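# Move the coaster can onto the turntable's orange spot

## Task

Lift the can off the coaster and set it upright on the orange spot of the turntable, without moving any of the other cans already standing on the turntable.

## Robot and tools

Robot: two arms, left_arm and right_arm. Their calibrated bases sit at (-0.010, +0.583, 0) m for left_arm and (+0.004, -0.546, 0) m for right_arm. Each has six joints: waist, shoulder, elbow, forearm roll, wrist pitch and wrist roll, plus a two-finger gripper. The left gripper's fingers can fold. Grip with the outer quarter of its pads, near the tips. A grip closer to the palm may hold a narrow can loosely or not at all, and may let go later. A left fingertip pushed into a surface folds easily, so a downward move can overshoot with little sign of contact. The right gripper's fingers are rigid. A camera stand is bolted behind the arms. Loose objects may occasionally get nudged by something.

Frame: everything uses the scene frame. Its origin is level with the table top, midway between the nominal bases. +z is up, +x points out over the table, and left_arm is on the +y side; image left and right do not match these names. The gripper's fingers point along its own +z and open and close along its own y. end_effector_position is the point between the closed pads. Fingertips extend about 33 mm past it at gaps up to 40 mm, and only about 9 mm when fully open. Printed poses can be a few cm off, more at long reach.

Row format, shared by execute_actions and move: 18 numbers, each in [-1, 1], always for both arms. First left_arm: dx, dy, dz, rx, ry, rz, gripper position, force_limit, speed. Then the same nine for right_arm. dx..rz are offsets from that arm's Hand target at the start of the action or move, along scene axes. They are not poses. 1.0 means 0.6 m or 180 degrees. rx, ry, rz form one rotation vector, turning about the Hand target's position. Every row in a call counts from that same start, not from the row before. A later call starts from the new Hand target, so resending an offset moves the arm again. Six zeros re-command the current Hand target.

Gripper numbers are absolute. position: +1 is fully open (140 mm), about -0.8 makes the pads touch, and -1 closes until blocked. force_limit sets squeeze at a slow close: about 14 N at -1, 40 N at 0, 58 N at +1. Faster closes squeeze harder. speed is the finger speed: about 30 mm/s at -1, 140 at 0, 250 at +1. Both start at +1. To leave a gripper unchanged, resend its last three numbers; a 0 is a real command. To grip harder while object_status is 2, raise force_limit and change position slightly, e.g. -1 to -0.98.

execute_actions(actions, cameras): actions is a list of actions. Each action is a list of up to 15 rows, one per 1/30 s step; a short list repeats its last row. Images come back only for an empty actions list or when cameras names them.

move(target, speed, blend, stop_force, zero, blocking, cameras): drives each gripper in a straight line toward a target. target is one row or a list of up to 15 rows, all offsets from the same starting Hand targets. speed is in m/s, 0.002 to 2, default 0.25; turning is capped at twice that in rad/s. It can be one value or one per target. blend is a corner radius in m; 0 means stop at each target. stop_force, in N from 10 to 80, ends an arm's path when it feels that much push. Use it only slowly and without turning the gripper; leave it out when backing off a contact. zero (default true) re-zeroes the force reading before the move. blocking=false returns early but cannot be combined with stop_force. A move lasts 0.5 to 10 s. Paths ignore obstacles and avoid nothing, and a path near an arm's own base can flip its shoulder, so go around. The move: line reports done, off_target, moving, held or fault, plus limits such as paced (pose clipped) or held (check withheld steps).

wait(seconds 0 to 10, cameras) lets time pass while a running move continues. stop brakes a running move. zoom_image(camera, region [x0, y0, x1, y1] in pixels, at most 504 per side) enlarges part of the latest cam_head_left or cam_head_right image; both are 896x504. finished_scene(scene) ends the scene and cannot be undone; call it only once the can stands on the spot by itself.

Results give, per arm: end_effector_position (m), end_effector_quat_wxyz, velocities, Hand target (the last commanded pose after clipping), Tool commands, and joint positions. They also give joint torques, external joint torques and flange force (an outside force estimate in the gripper's axes, including held weight). Gripper fields are object_status and position_measured. position_measured counts run 3 (open), 75 = 100 mm, 139 = 60 mm, 200 = 20 mm, 230 = pads touching. object_status: 0 moving, 1 blocked while opening, 2 blocked while closing (a grip), 3 reached target or pads met. It updates 0.2 to 1.7 s after contact. Step readings list positions during an execute_actions call. 'within noise' means that arm is still.

The controller clips each command to within 70 mm and 16 degrees of the measured pose. A gripper can settle short of its Hand target; send the remaining distance as an offset. A clearance check blocks arm-to-arm approaches, though not perfectly.

Avoid: dropping the can, releasing it while moving, knocking the other cans, or anything leaving the table. Avoid ramming the table or turntable; arms are stiff, so a target slightly past firm contact can fault. A force of 144 N or a joint's torque limit freezes that arm for 10 s. Torque limits in N m are waist 295, shoulder 295, elbow 139, and 39.1 for each wrist joint. Never let the arms or grippers press on each other. Long holding or stretching heats motors: a MOTOR HOT line warns, and an over-temperature fault brakes the arm for 30 to 60 s or more.

Each tool is called after ">>>" as a command line: name --argument value for each argument, lists and objects as JSON in quotes; but a table of rows of numbers goes row by row, as --pt "numbers of a row", without its own name.

## Session

>>> execute_actions --actions '[]'

Scene clock: 0.00 s.
left_arm: end_effector_position=(+0.6386, +0.3136, +0.1847) position_measured=3 object_status=3 end_effector_quat_wxyz=(-0.498, +0.089, +0.775, -0.380) | right_arm: end_effector_position=(+0.5951, +0.0547, +0.3482) position_measured=3 object_status=3 end_effector_quat_wxyz=(-0.296, +0.196, +0.926, -0.132)
Joint positions: left_arm=[-0.148 0.848 1.303 -0.804 2.111 -1.47] | right_arm=[0.653 0.839 0.653 0.336 2.234 -0.376]
Joint velocities: within noise
Joint torques (N m): no reading
External joint torques (N m): no reading
Flange force (N): no reading
Hand target: left_arm +0.6386, +0.3136, +0.1847; -0.498, +0.089, +0.775, -0.380 | right_arm +0.5951, +0.0547, +0.3482; -0.296, +0.196, +0.926, -0.132
Tool commands: left_gripper/position=+1.0 left_gripper/force_limit=+1.0 left_gripper/speed=+1.0 right_gripper/position=+1.0 right_gripper/force_limit=+1.0 right_gripper/speed=+1.0

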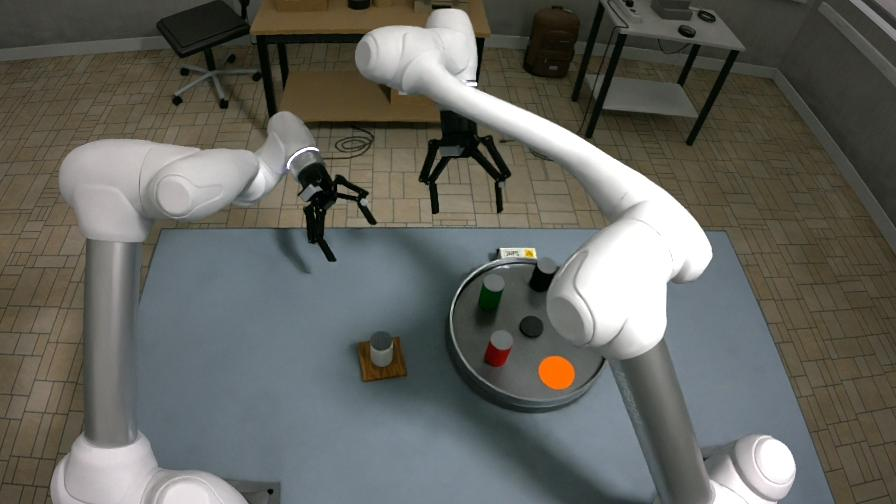

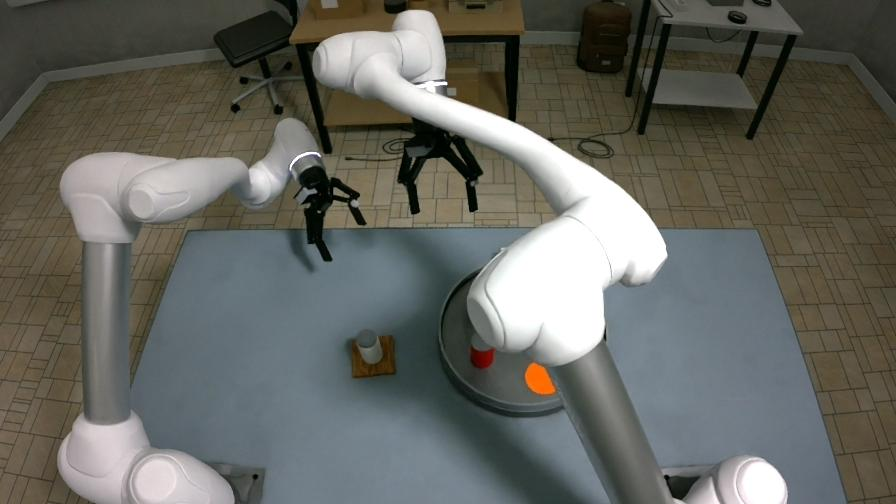

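>>> zoom_image --camera "cam_head_left" --region '[330, 310, 430, 400]'

>>> zoom_image --camera "cam_head_right" --region '[320, 310, 420, 400]'

>>> zoom_image --camera "cam_head_left" --region '[430, 230, 630, 420]'

>>> zoom_image --camera "cam_head_right" --region '[420, 240, 620, 430]'

Scaled by 5.040.

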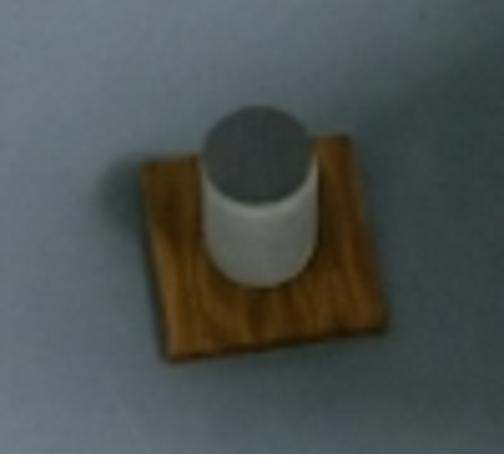

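Scaled by 5.040.

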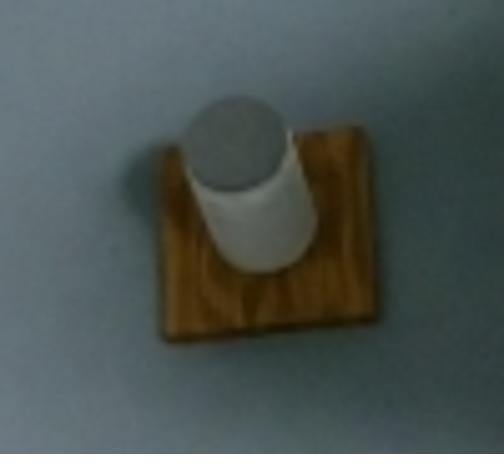

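Scaled by 2.520.

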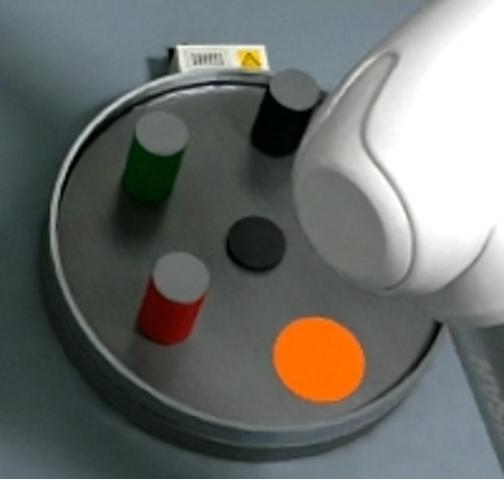

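Scaled by 2.520.

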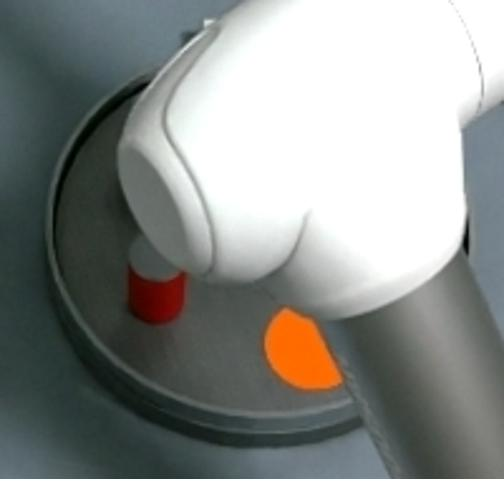

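>>> move --target '[0,0.2,0,0,0,0,1,1,1,-0.3118,0.2822,-0.1637,-0.0411,-0.2118,-0.2470,1,1,1]' --speed 0.35 --cameras '["all"]'

Scene clock: 3.27 s.
left_arm: end_effector_position=(+0.6386, +0.4336, +0.1847) position_measured=3 object_status=3 end_effector_quat_wxyz=(-0.498, +0.089, +0.775, -0.380) | right_arm: end_effector_position=(+0.4081, +0.2240, +0.2500) position_measured=3 object_status=3 end_effector_quat_wxyz=(+0.000, +0.574, +0.819, +0.000)
Joint positions: left_arm=[-0.019 0.84 1.319 -0.679 2.178 -1.369] | right_arm=[1.052 0.54 1.214 -0.001 1.387 0.7]
Joint torques (N m): left_arm=[3.96 -110.5 -31.81 1.51 2.29 -0.51] | right_arm=[-0.81 -91.53 -43.58 3.5 0.51 -0.1]
External joint torques (N m): left_arm=[-3.95 3.46 0.94 0.12 -0.07 0.48] | right_arm=[0.79 -4.86 1.56 0.85 -0.54 0.1]
Flange force (N): left_arm=[-5.5 -0.2 1.5] | right_arm=[-7.9 -10.2 1.4]
Hand target: left_arm +0.6386, +0.4336, +0.1847; -0.498, +0.089, +0.775, -0.380 | right_arm +0.4080, +0.2240, +0.2499; +0.000, +0.574, +0.819, +0.000
Off the commanded pose: left_arm 0.000 m, 0 deg | right_arm 0.000 m, 0 deg.
move: done

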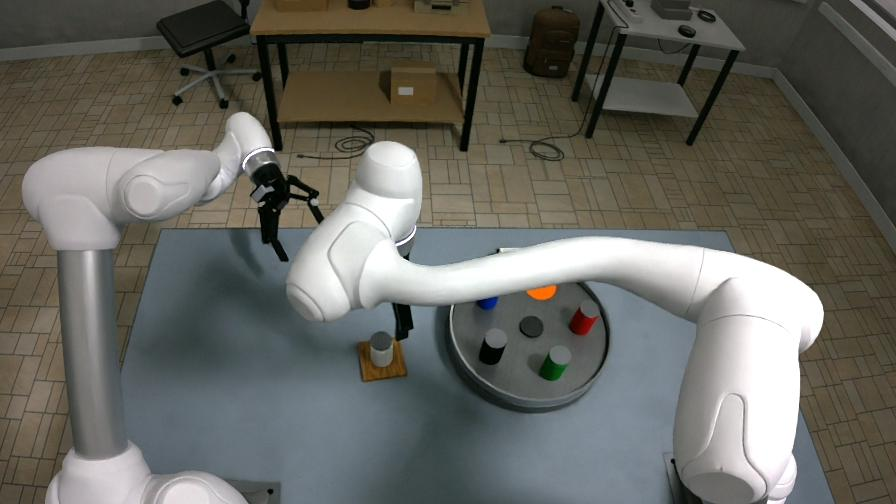

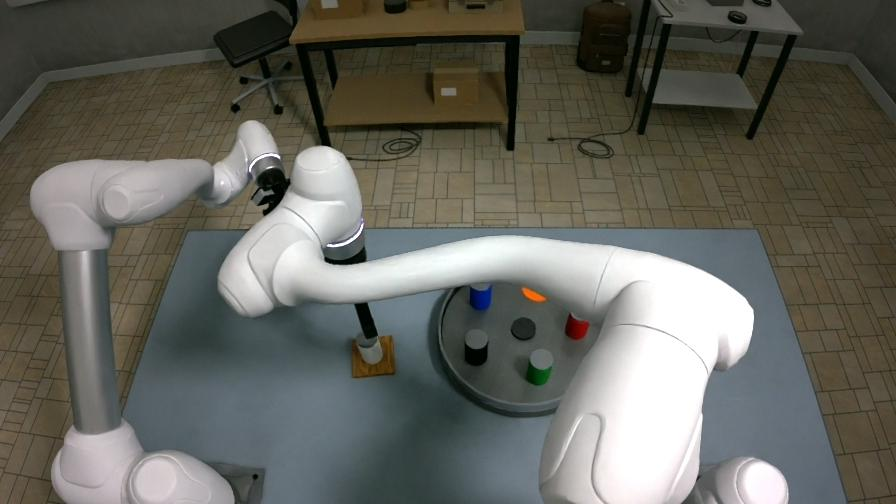

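>>> move --target '[0,0,0,0,0,0,1,1,1,0,0.025,-0.2,0,0,0,1,1,1]' --speed 0.3 --cameras '["all"]'

>>> zoom_image --camera "cam_head_left" --region '[330, 290, 450, 400]'

>>> zoom_image --camera "cam_head_right" --region '[320, 290, 440, 400]'

Scene clock: 4.37 s.
left_arm: end_effector_position=(+0.6386, +0.4336, +0.1847) position_measured=3 object_status=3 end_effector_quat_wxyz=(-0.498, +0.089, +0.775, -0.380) | right_arm: end_effector_position=(+0.4081, +0.2390, +0.1300) position_measured=3 object_status=3 end_effector_quat_wxyz=(+0.001, +0.574, +0.819, +0.000)
Joint positions: left_arm=[-0.019 0.84 1.319 -0.679 2.178 -1.369] | right_arm=[1.06 0.616 1.313 -0.001 1.212 0.709]
Joint torques (N m): left_arm=[4.14 -111.38 -31.98 1.44 2.32 -0.47] | right_arm=[0.08 -95.91 -41.2 3.31 0.56 -0.11]
External joint torques (N m): left_arm=[-4.1 4.35 1.23 0.19 -0.11 0.44] | right_arm=[0.01 -4.68 1.27 0.82 -0.6 0.11]
Flange force (N): left_arm=[-6.4 0.3 1.4] | right_arm=[-7.6 -8.4 -0.7]
Hand target: left_arm +0.6386, +0.4336, +0.1847; -0.498, +0.089, +0.775, -0.380 | right_arm +0.4080, +0.2390, +0.1299; +0.000, +0.574, +0.819, +0.000
Off the commanded pose: left_arm 0.000 m, 0 deg | right_arm 0.000 m, 0 deg.
move: done

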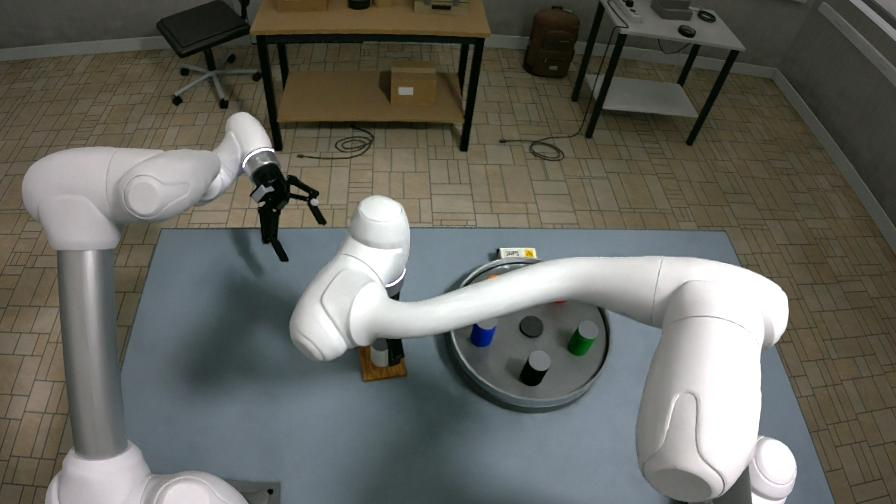

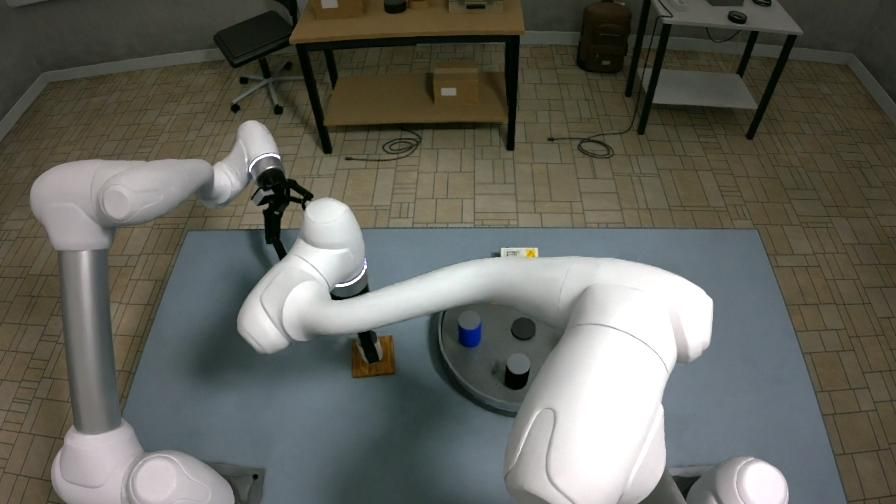

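Scaled by 4.200.

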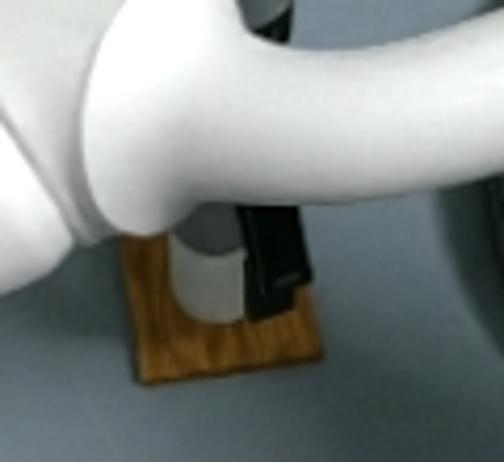

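Scaled by 4.200.

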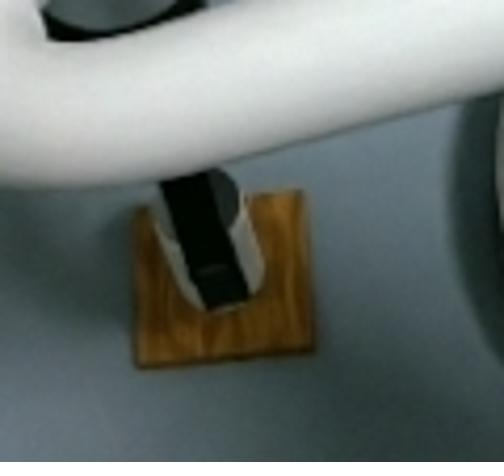

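>>> move --pt "0 0 0 0 0 0 1 1 1 0 0.005 -0.108 0 0 0 1 1 1" --pt "0 0 0 0 0 0 1 1 1 0 0.005 -0.108 0 0 0 -1 -0.3 -0.8" --speed 0.15 --cameras '["all"]'

>>> wait --seconds 1 --cameras '["all"]'

>>> zoom_image --camera "cam_head_left" --region '[330, 290, 450, 400]'

Scene clock: 7.47 s.
left_arm: end_effector_position=(+0.6386, +0.4336, +0.1847) position_measured=3 object_status=3 end_effector_quat_wxyz=(-0.498, +0.089, +0.775, -0.380) | right_arm: end_effector_position=(+0.4080, +0.2420, +0.0651) position_measured=152 object_status=2 end_effector_quat_wxyz=(+0.000, +0.574, +0.819, +0.000)
Joint positions: left_arm=[-0.019 0.84 1.319 -0.679 2.178 -1.369] | right_arm=[1.062 0.663 1.359 -0.001 1.119 0.711]
Joint torques (N m): left_arm=[3.81 -111 -31.87 1.45 2.31 -0.44] | right_arm=[0.23 -90.85 -35.73 3.08 0.16 -0.08]
External joint torques (N m): left_arm=[-3.88 2.84 0.69 0.19 -0.07 0.41] | right_arm=[-0.04 -12.07 -2.61 0.9 -0.2 0.08]
Flange force (N): left_arm=[-4.9 -0.6 1.4] | right_arm=[-7.7 -8.3 -10.3]
Hand target: left_arm +0.6386, +0.4336, +0.1847; -0.498, +0.089, +0.775, -0.380 | right_arm +0.4080, +0.2420, +0.0651; +0.000, +0.574, +0.819, +0.000
Off the commanded pose: left_arm 0.000 m, 0 deg | right_arm 0.000 m, 0 deg.
move: done

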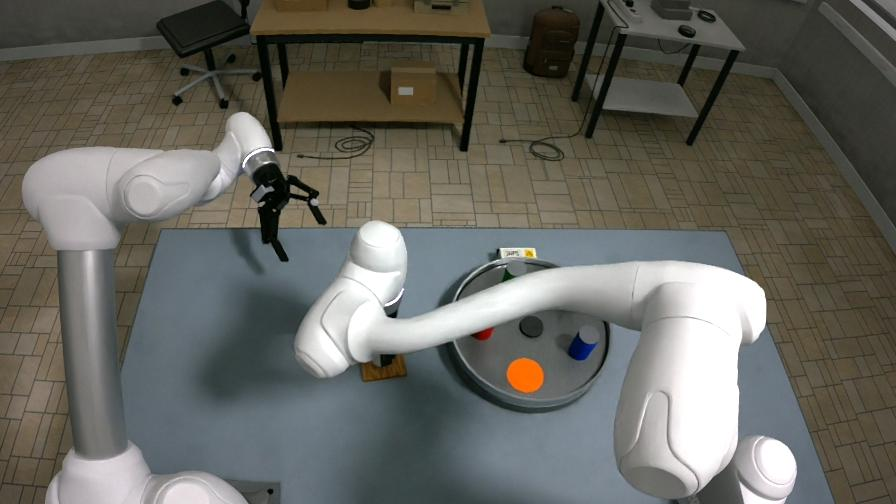

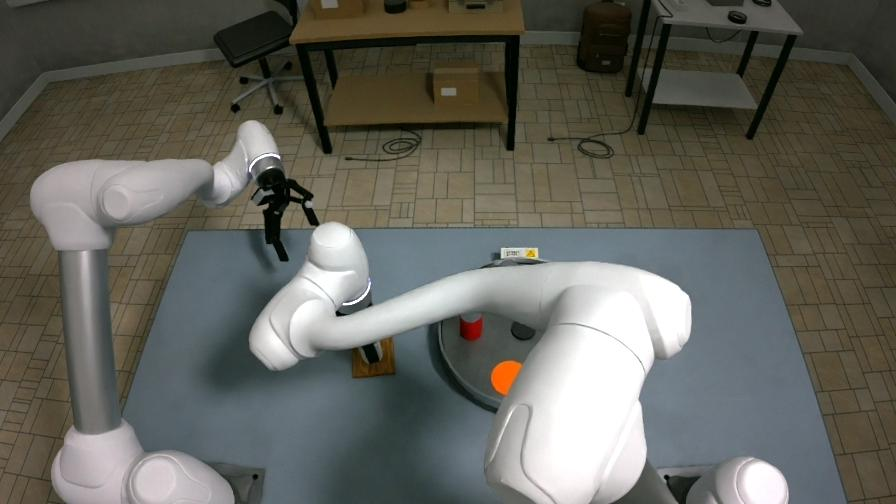

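Scene clock: 8.47 s.
left_arm: end_effector_position=(+0.6386, +0.4336, +0.1847) position_measured=3 object_status=3 end_effector_quat_wxyz=(-0.498, +0.089, +0.775, -0.380) | right_arm: end_effector_position=(+0.4080, +0.2420, +0.0651) position_measured=152 object_status=2 end_effector_quat_wxyz=(+0.000, +0.574, +0.819, +0.000)
Joint positions: left_arm=[-0.019 0.84 1.319 -0.679 2.178 -1.369] | right_arm=[1.062 0.663 1.359 -0.001 1.119 0.711]
Joint torques (N m): left_arm=[3.62 -111.55 -31.94 1.53 2.32 -0.5] | right_arm=[-0.02 -90.97 -35.84 3.06 0.13 -0.11]
External joint torques (N m): left_arm=[-3.58 4.8 1.21 0.09 -0.11 0.47] | right_arm=[0.18 -11.95 -2.45 0.9 -0.17 0.11]
Flange force (N): left_arm=[-6.8 0.7 0.7] | right_arm=[-7.6 -8.7 -10.1]
Hand target: left_arm +0.6386, +0.4336, +0.1847; -0.498, +0.089, +0.775, -0.380 | right_arm +0.4080, +0.2420, +0.0651; +0.000, +0.574, +0.819, +0.000
Tool commands: left_gripper/position=+1.0 left_gripper/force_limit=+1.0 left_gripper/speed=+1.0 right_gripper/position=-1.0 right_gripper/force_limit=-0.3 right_gripper/speed=-0.8
Off the commanded pose: left_arm 0.000 m, 0 deg | right_arm 0.000 m, 0 deg.
wait: 1.00 s; at rest by 0.17 s

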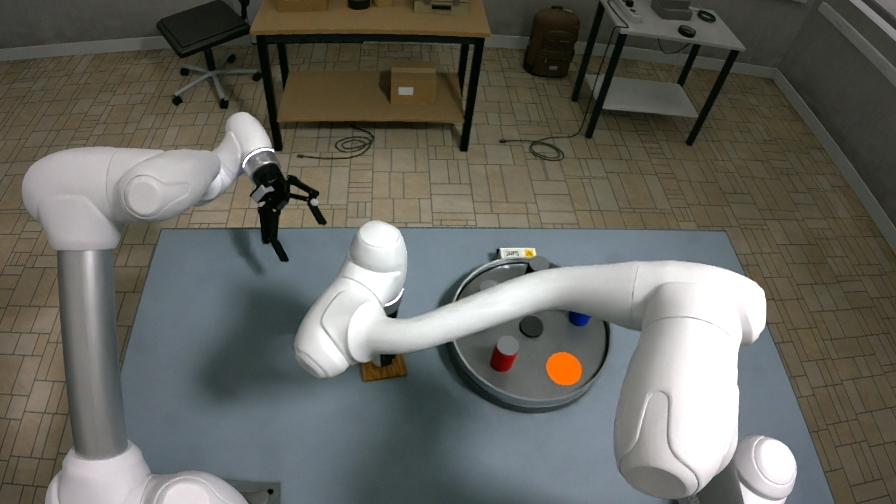

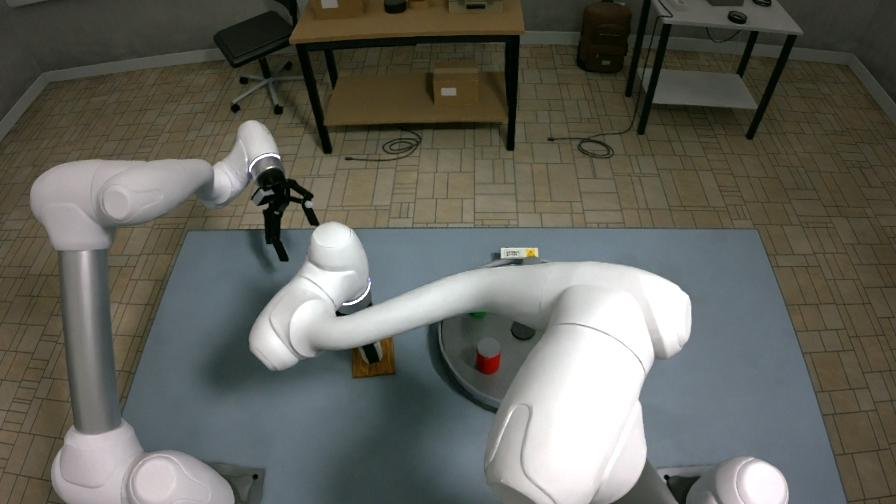

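Scaled by 4.200.

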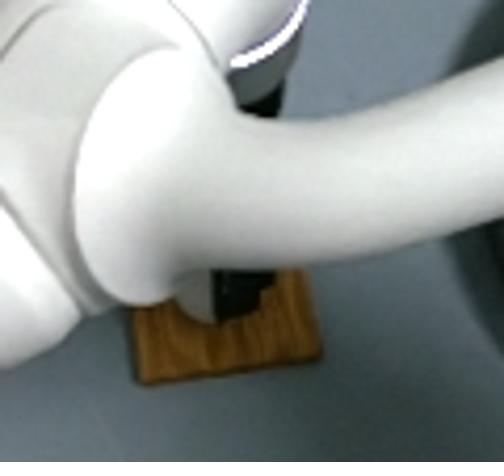

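>>> move --pt "0 0 0 0 0 0 1 1 1 0 0 0.25 0 0 0 -1 -0.3 -0.8" --pt "0 0 0 0 0 0 1 1 1 -0.1525 -0.63 0.25 0 0 -0.111 -1 -0.3 -0.8" --speed 0.3 --blend '[0.04,0]' --cameras '["all"]'

>>> zoom_image --camera "cam_head_left" --region '[430, 230, 630, 420]'

>>> zoom_image --camera "cam_head_right" --region '[430, 230, 630, 420]'

Scene clock: 11.80 s.
left_arm: end_effector_position=(+0.6386, +0.4336, +0.1847) position_measured=3 object_status=3 end_effector_quat_wxyz=(-0.498, +0.089, +0.775, -0.380) | right_arm: end_effector_position=(+0.3165, -0.1360, +0.2151) position_measured=152 object_status=2 end_effector_quat_wxyz=(+0.001, +0.708, +0.707, +0.000)
Joint positions: left_arm=[-0.019 0.84 1.319 -0.679 2.178 -1.369] | right_arm=[0.856 0.004 1.981 -0.001 1.156 0.854]
Joint torques (N m): left_arm=[3.56 -110.26 -31.94 1.48 2.31 -0.51] | right_arm=[1.1 -36.98 -41.08 3.2 0.55 -0.11]
External joint torques (N m): left_arm=[-3.57 3.54 1.24 0.14 -0.1 0.48] | right_arm=[-1.05 -2.23 2.07 0.84 -0.59 0.11]
Flange force (N): left_arm=[-5.1 0.4 2.0] | right_arm=[-6.7 -2.8 2.2]
Hand target: left_arm +0.6386, +0.4336, +0.1847; -0.498, +0.089, +0.775, -0.380 | right_arm +0.3165, -0.1360, +0.2151; +0.001, +0.708, +0.707, +0.000
Off the commanded pose: left_arm 0.000 m, 0 deg | right_arm 0.000 m, 0 deg.
move: done

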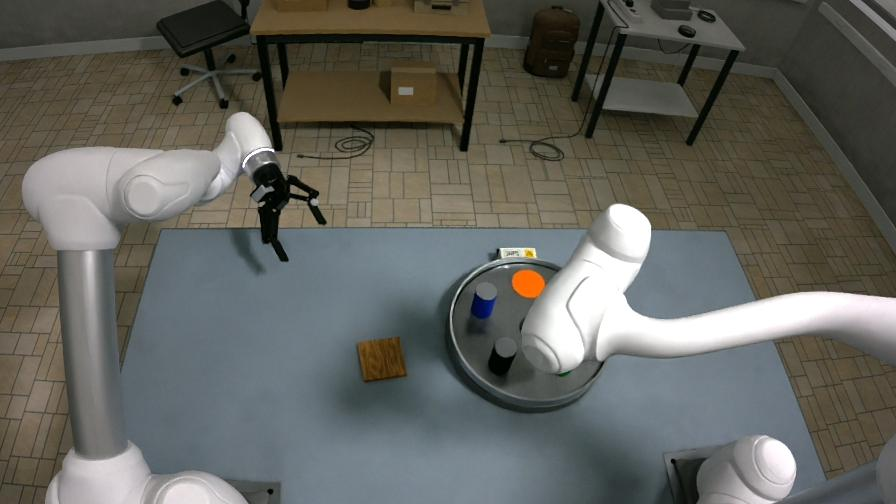

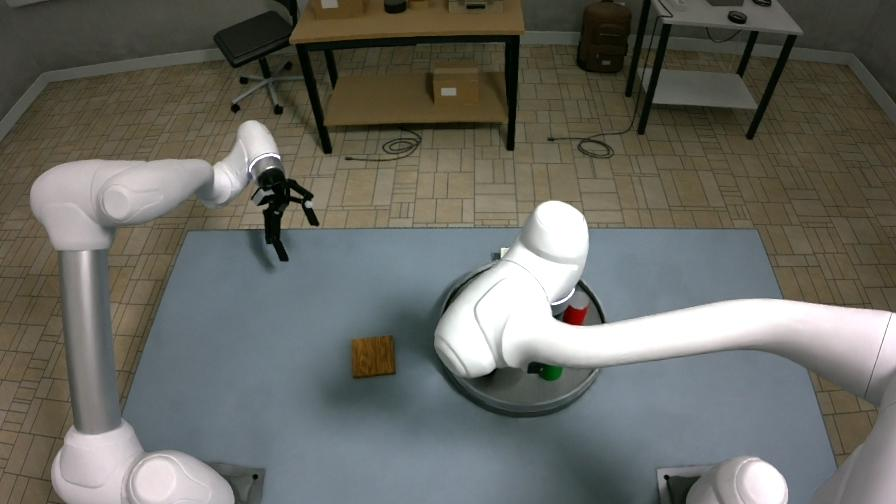

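Scaled by 2.520.

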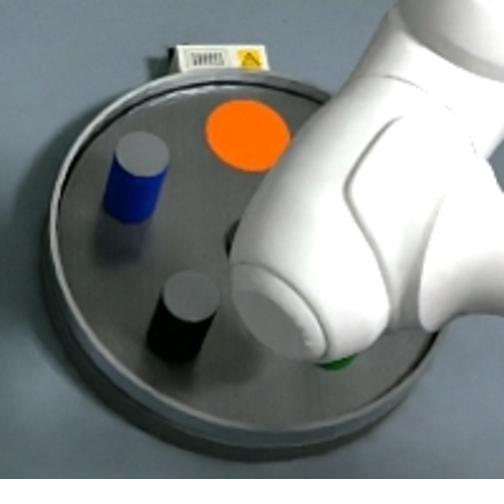

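Scaled by 2.520.

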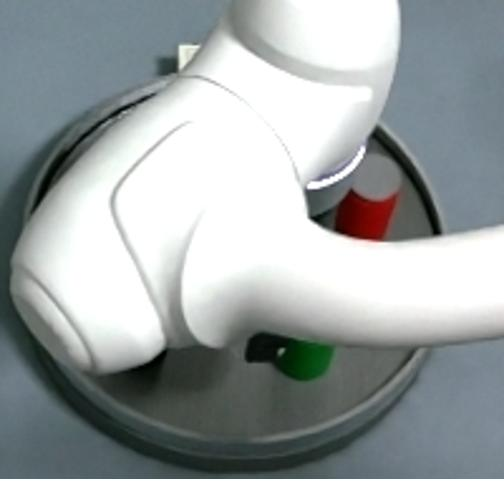

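>>> move --pt "0 0 0 0 0 0 1 1 1 0.2225 0.1217 0 0 0 0 -1 -0.3 -0.8" --pt "0 0 0 0 0 0 1 1 1 0.2225 0.1217 -0.1333 0 0 0 -1 -0.3 -0.8" --speed 0.25 --blend '[0.01,0]' --cameras '["all"]'

>>> zoom_image --camera "cam_head_left" --region '[430, 230, 630, 420]'

>>> zoom_image --camera "cam_head_right" --region '[430, 230, 630, 420]'

>>> move --target '[0,0,0,0,0,0,1,1,1,0,0,-0.07,0,0,0,-1,-0.3,-0.8]' --speed 0.015 --stop_force 11

Scene clock: 14.17 s.
left_arm: end_effector_position=(+0.6386, +0.4336, +0.1847) position_measured=3 object_status=3 end_effector_quat_wxyz=(-0.498, +0.089, +0.775, -0.380) | right_arm: end_effector_position=(+0.4500, -0.0630, +0.1352) position_measured=152 object_status=2 end_effector_quat_wxyz=(+0.001, +0.708, +0.707, +0.000)
Joint positions: left_arm=[-0.019 0.84 1.319 -0.679 2.178 -1.369] | right_arm=[0.777 0.282 1.814 -0.001 1.045 0.774]
Joint torques (N m): left_arm=[4.14 -110.95 -31.87 1.61 2.26 -0.45] | right_arm=[0.34 -64.33 -39.27 2.92 0.59 -0.05]
External joint torques (N m): left_arm=[-4.19 4.21 1.19 0.01 -0.05 0.42] | right_arm=[-0.46 -1.74 2.37 0.89 -0.63 0.05]
Flange force (N): left_arm=[-6.4 -0.2 1.4] | right_arm=[-5.9 -4.6 1.9]
Hand target: left_arm +0.6386, +0.4336, +0.1847; -0.498, +0.089, +0.775, -0.380 | right_arm +0.4500, -0.0630, +0.1352; +0.001, +0.708, +0.707, +0.000
Off the commanded pose: left_arm 0.000 m, 0 deg | right_arm 0.000 m, 0 deg.
move: done

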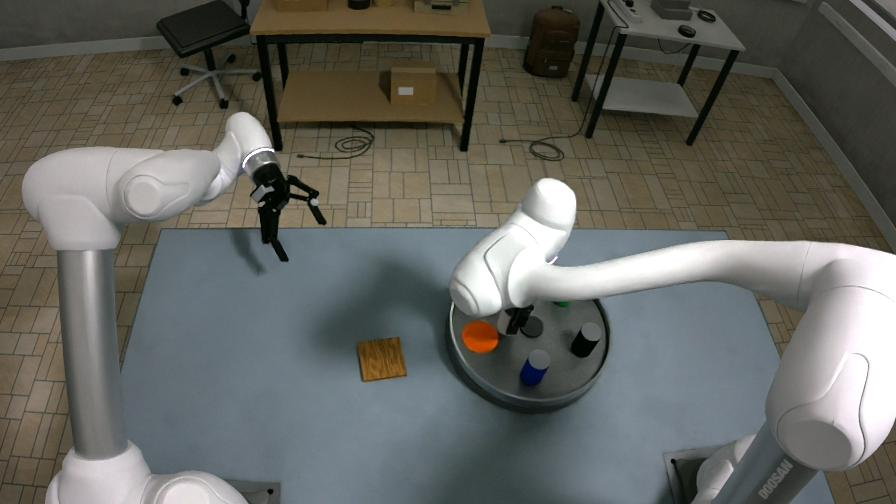

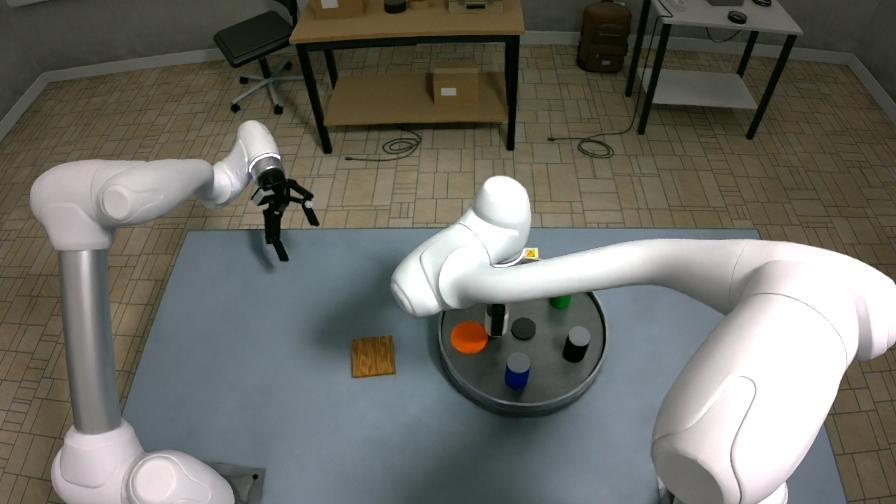

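Scaled by 2.520.

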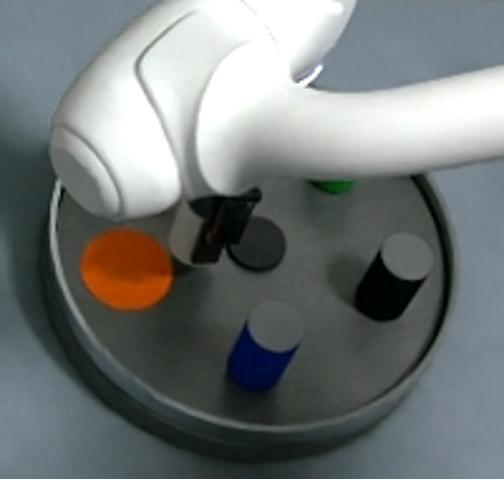

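Scaled by 2.520.

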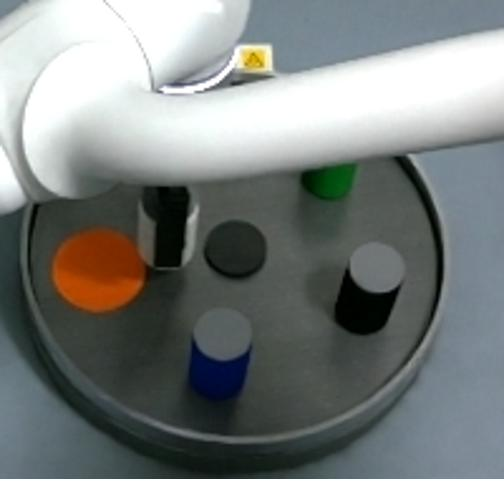

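Scene clock: 16.80 s.
left_arm: end_effector_position=(+0.6386, +0.4336, +0.1847) position_measured=3 object_status=3 end_effector_quat_wxyz=(-0.498, +0.089, +0.775, -0.380) | right_arm: end_effector_position=(+0.4501, -0.0629, +0.1051) position_measured=152 object_status=2 end_effector_quat_wxyz=(+0.001, +0.708, +0.707, +0.000)
Joint positions: left_arm=[-0.019 0.84 1.319 -0.679 2.178 -1.369] | right_arm=[0.777 0.309 1.84 -0.001 0.992 0.774]
Joint torques (N m): left_arm=[4.24 -110.76 -31.86 1.52 2.33 -0.47] | right_arm=[-0.58 -56.54 -32.29 2.46 -0.37 -0.12]
External joint torques (N m): left_arm=[-4.31 4.39 1.24 0.1 -0.12 0.43] | right_arm=[0.56 -11.07 -3.45 1.23 0.32 0.12]
Flange force (N): left_arm=[-6.6 0.0 1.6] | right_arm=[-5.6 -6.5 -13.6]
Hand target: left_arm +0.6386, +0.4336, +0.1847; -0.498, +0.089, +0.775, -0.380 | right_arm +0.4501, -0.0629, +0.1051; +0.001, +0.708, +0.707, +0.000 (not the last commanded pose)
Off the commanded pose: left_arm 0.000 m, 0 deg | right_arm 0.012 m, 0 deg.
move: contact (right_arm)

>>> move --pt "0 0 0 0 0 0 1 1 1 0 0 0.17 0 0 0 -1 -0.3 -0.8" --pt "0 0 0 0 0 0 1 1 1 -0.2068 -0.1152 0.3367 0 0 0 -1 -0.3 -0.8" --speed 0.3 --blend '[0.02,0]' --cameras '["all"]'

>>> move --target '[0,0,0,0,0,0,1,1,1,0,0,-0.1667,0,0,0,-1,-0.3,-0.8]' --speed 0.3 --cameras '["all"]'

>>> zoom_image --camera "cam_head_left" --region '[430, 230, 630, 420]'

>>> zoom_image --camera "cam_head_right" --region '[430, 230, 630, 420]'

Scene clock: 19.13 s.
left_arm: end_effector_position=(+0.6386, +0.4336, +0.1847) position_measured=3 object_status=3 end_effector_quat_wxyz=(-0.498, +0.089, +0.775, -0.380) | right_arm: end_effector_position=(+0.3261, -0.1320, +0.3071) position_measured=152 object_status=2 end_effector_quat_wxyz=(+0.001, +0.708, +0.707, +0.000)
Joint positions: left_arm=[-0.019 0.84 1.319 -0.679 2.178 -1.369] | right_arm=[0.848 -0.032 1.842 -0.001 1.331 0.845]
Joint torques (N m): left_arm=[4.42 -110.9 -31.9 1.55 2.33 -0.46] | right_arm=[-0.21 -36.75 -43.92 3.55 0.45 -0.07]
External joint torques (N m): left_arm=[-4.38 4.17 1.18 0.07 -0.12 0.43] | right_arm=[0.07 -1.1 2.55 0.72 -0.5 0.07]
Flange force (N): left_arm=[-6.5 -0.2 1.6] | right_arm=[-4.4 -3.8 4.2]
Hand target: left_arm +0.6386, +0.4336, +0.1847; -0.498, +0.089, +0.775, -0.380 | right_arm +0.3260, -0.1320, +0.3071; +0.001, +0.708, +0.707, +0.000
Off the commanded pose: left_arm 0.000 m, 0 deg | right_arm 0.000 m, 0 deg.
move: done

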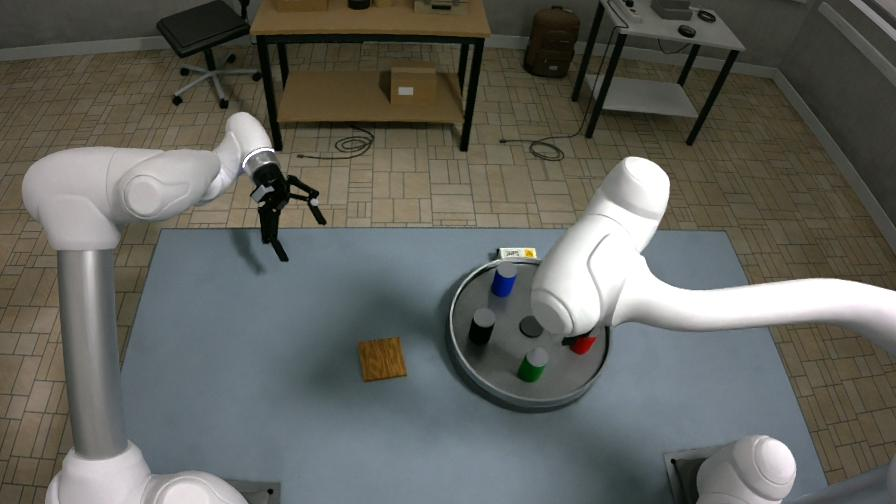

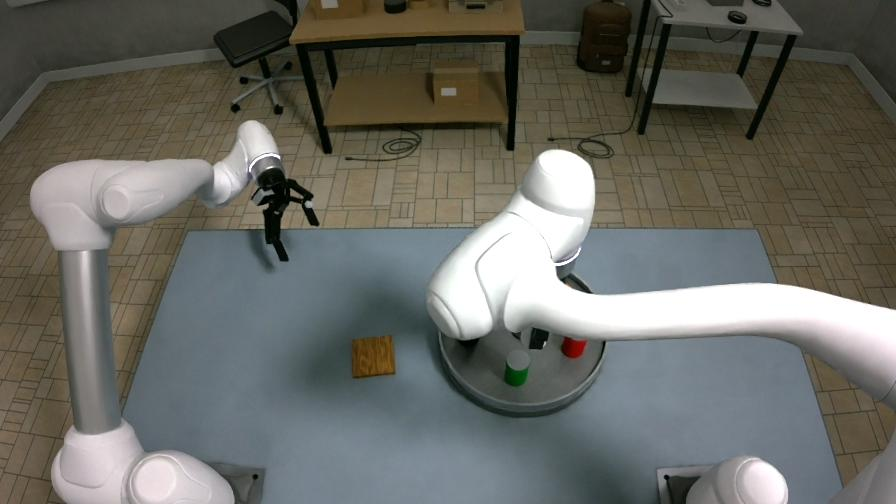

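Scene clock: 20.00 s.
left_arm: end_effector_position=(+0.6386, +0.4336, +0.1847) position_measured=3 object_status=3 end_effector_quat_wxyz=(-0.498, +0.089, +0.775, -0.380) | right_arm: end_effector_position=(+0.3260, -0.1321, +0.2071) position_measured=152 object_status=2 end_effector_quat_wxyz=(+0.001, +0.708, +0.707, +0.000)
Joint positions: left_arm=[-0.019 0.84 1.319 -0.679 2.178 -1.369] | right_arm=[0.848 0.024 1.976 -0.001 1.141 0.845]
Joint torques (N m): left_arm=[4.22 -111.17 -31.8 1.53 2.22 -0.53] | right_arm=[-0.12 -39.4 -41.13 3.17 0.32 -0.06]
External joint torques (N m): left_arm=[-4.24 3.65 0.88 0.1 0.01 0.5] | right_arm=[0.22 -1.9 2.46 0.83 -0.35 0.06]
Flange force (N): left_arm=[-5.9 -0.4 1.2] | right_arm=[-5.3 -4.8 2.3]
Hand target: left_arm +0.6386, +0.4336, +0.1847; -0.498, +0.089, +0.775, -0.380 | right_arm +0.3260, -0.1320, +0.2071; +0.001, +0.708, +0.707, +0.000
Off the commanded pose: left_arm 0.000 m, 0 deg | right_arm 0.000 m, 0 deg.
move: done

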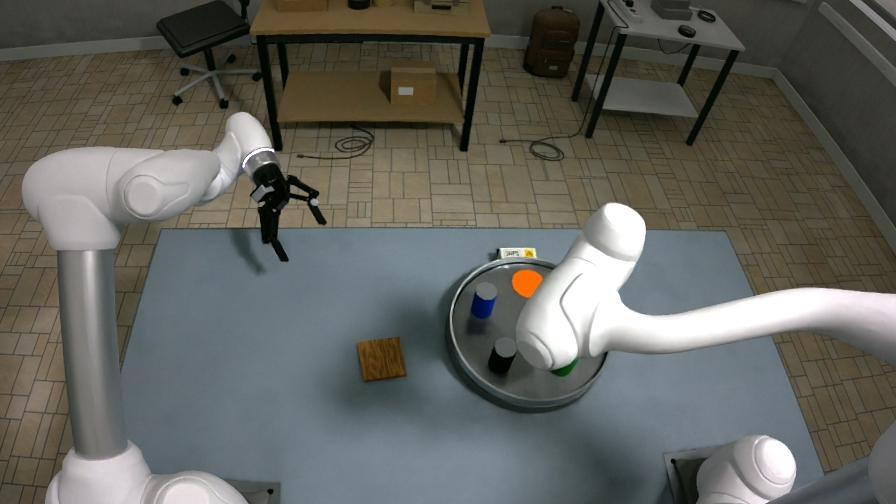

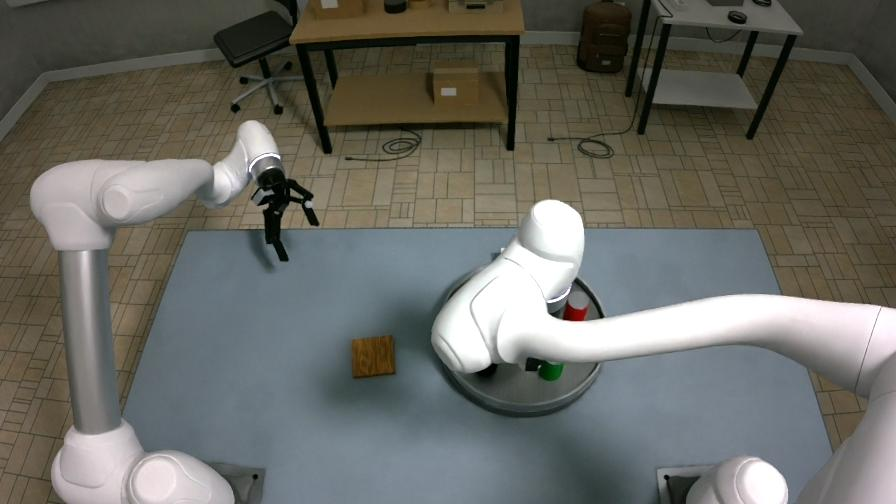

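Scaled by 2.520.

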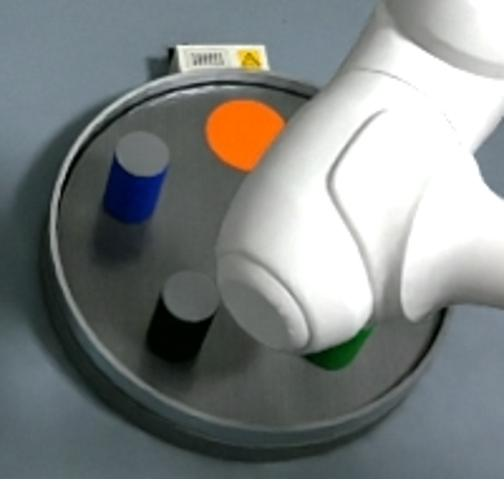

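Scaled by 2.520.

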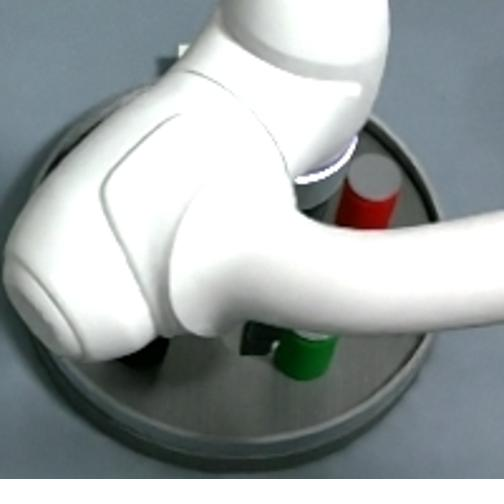

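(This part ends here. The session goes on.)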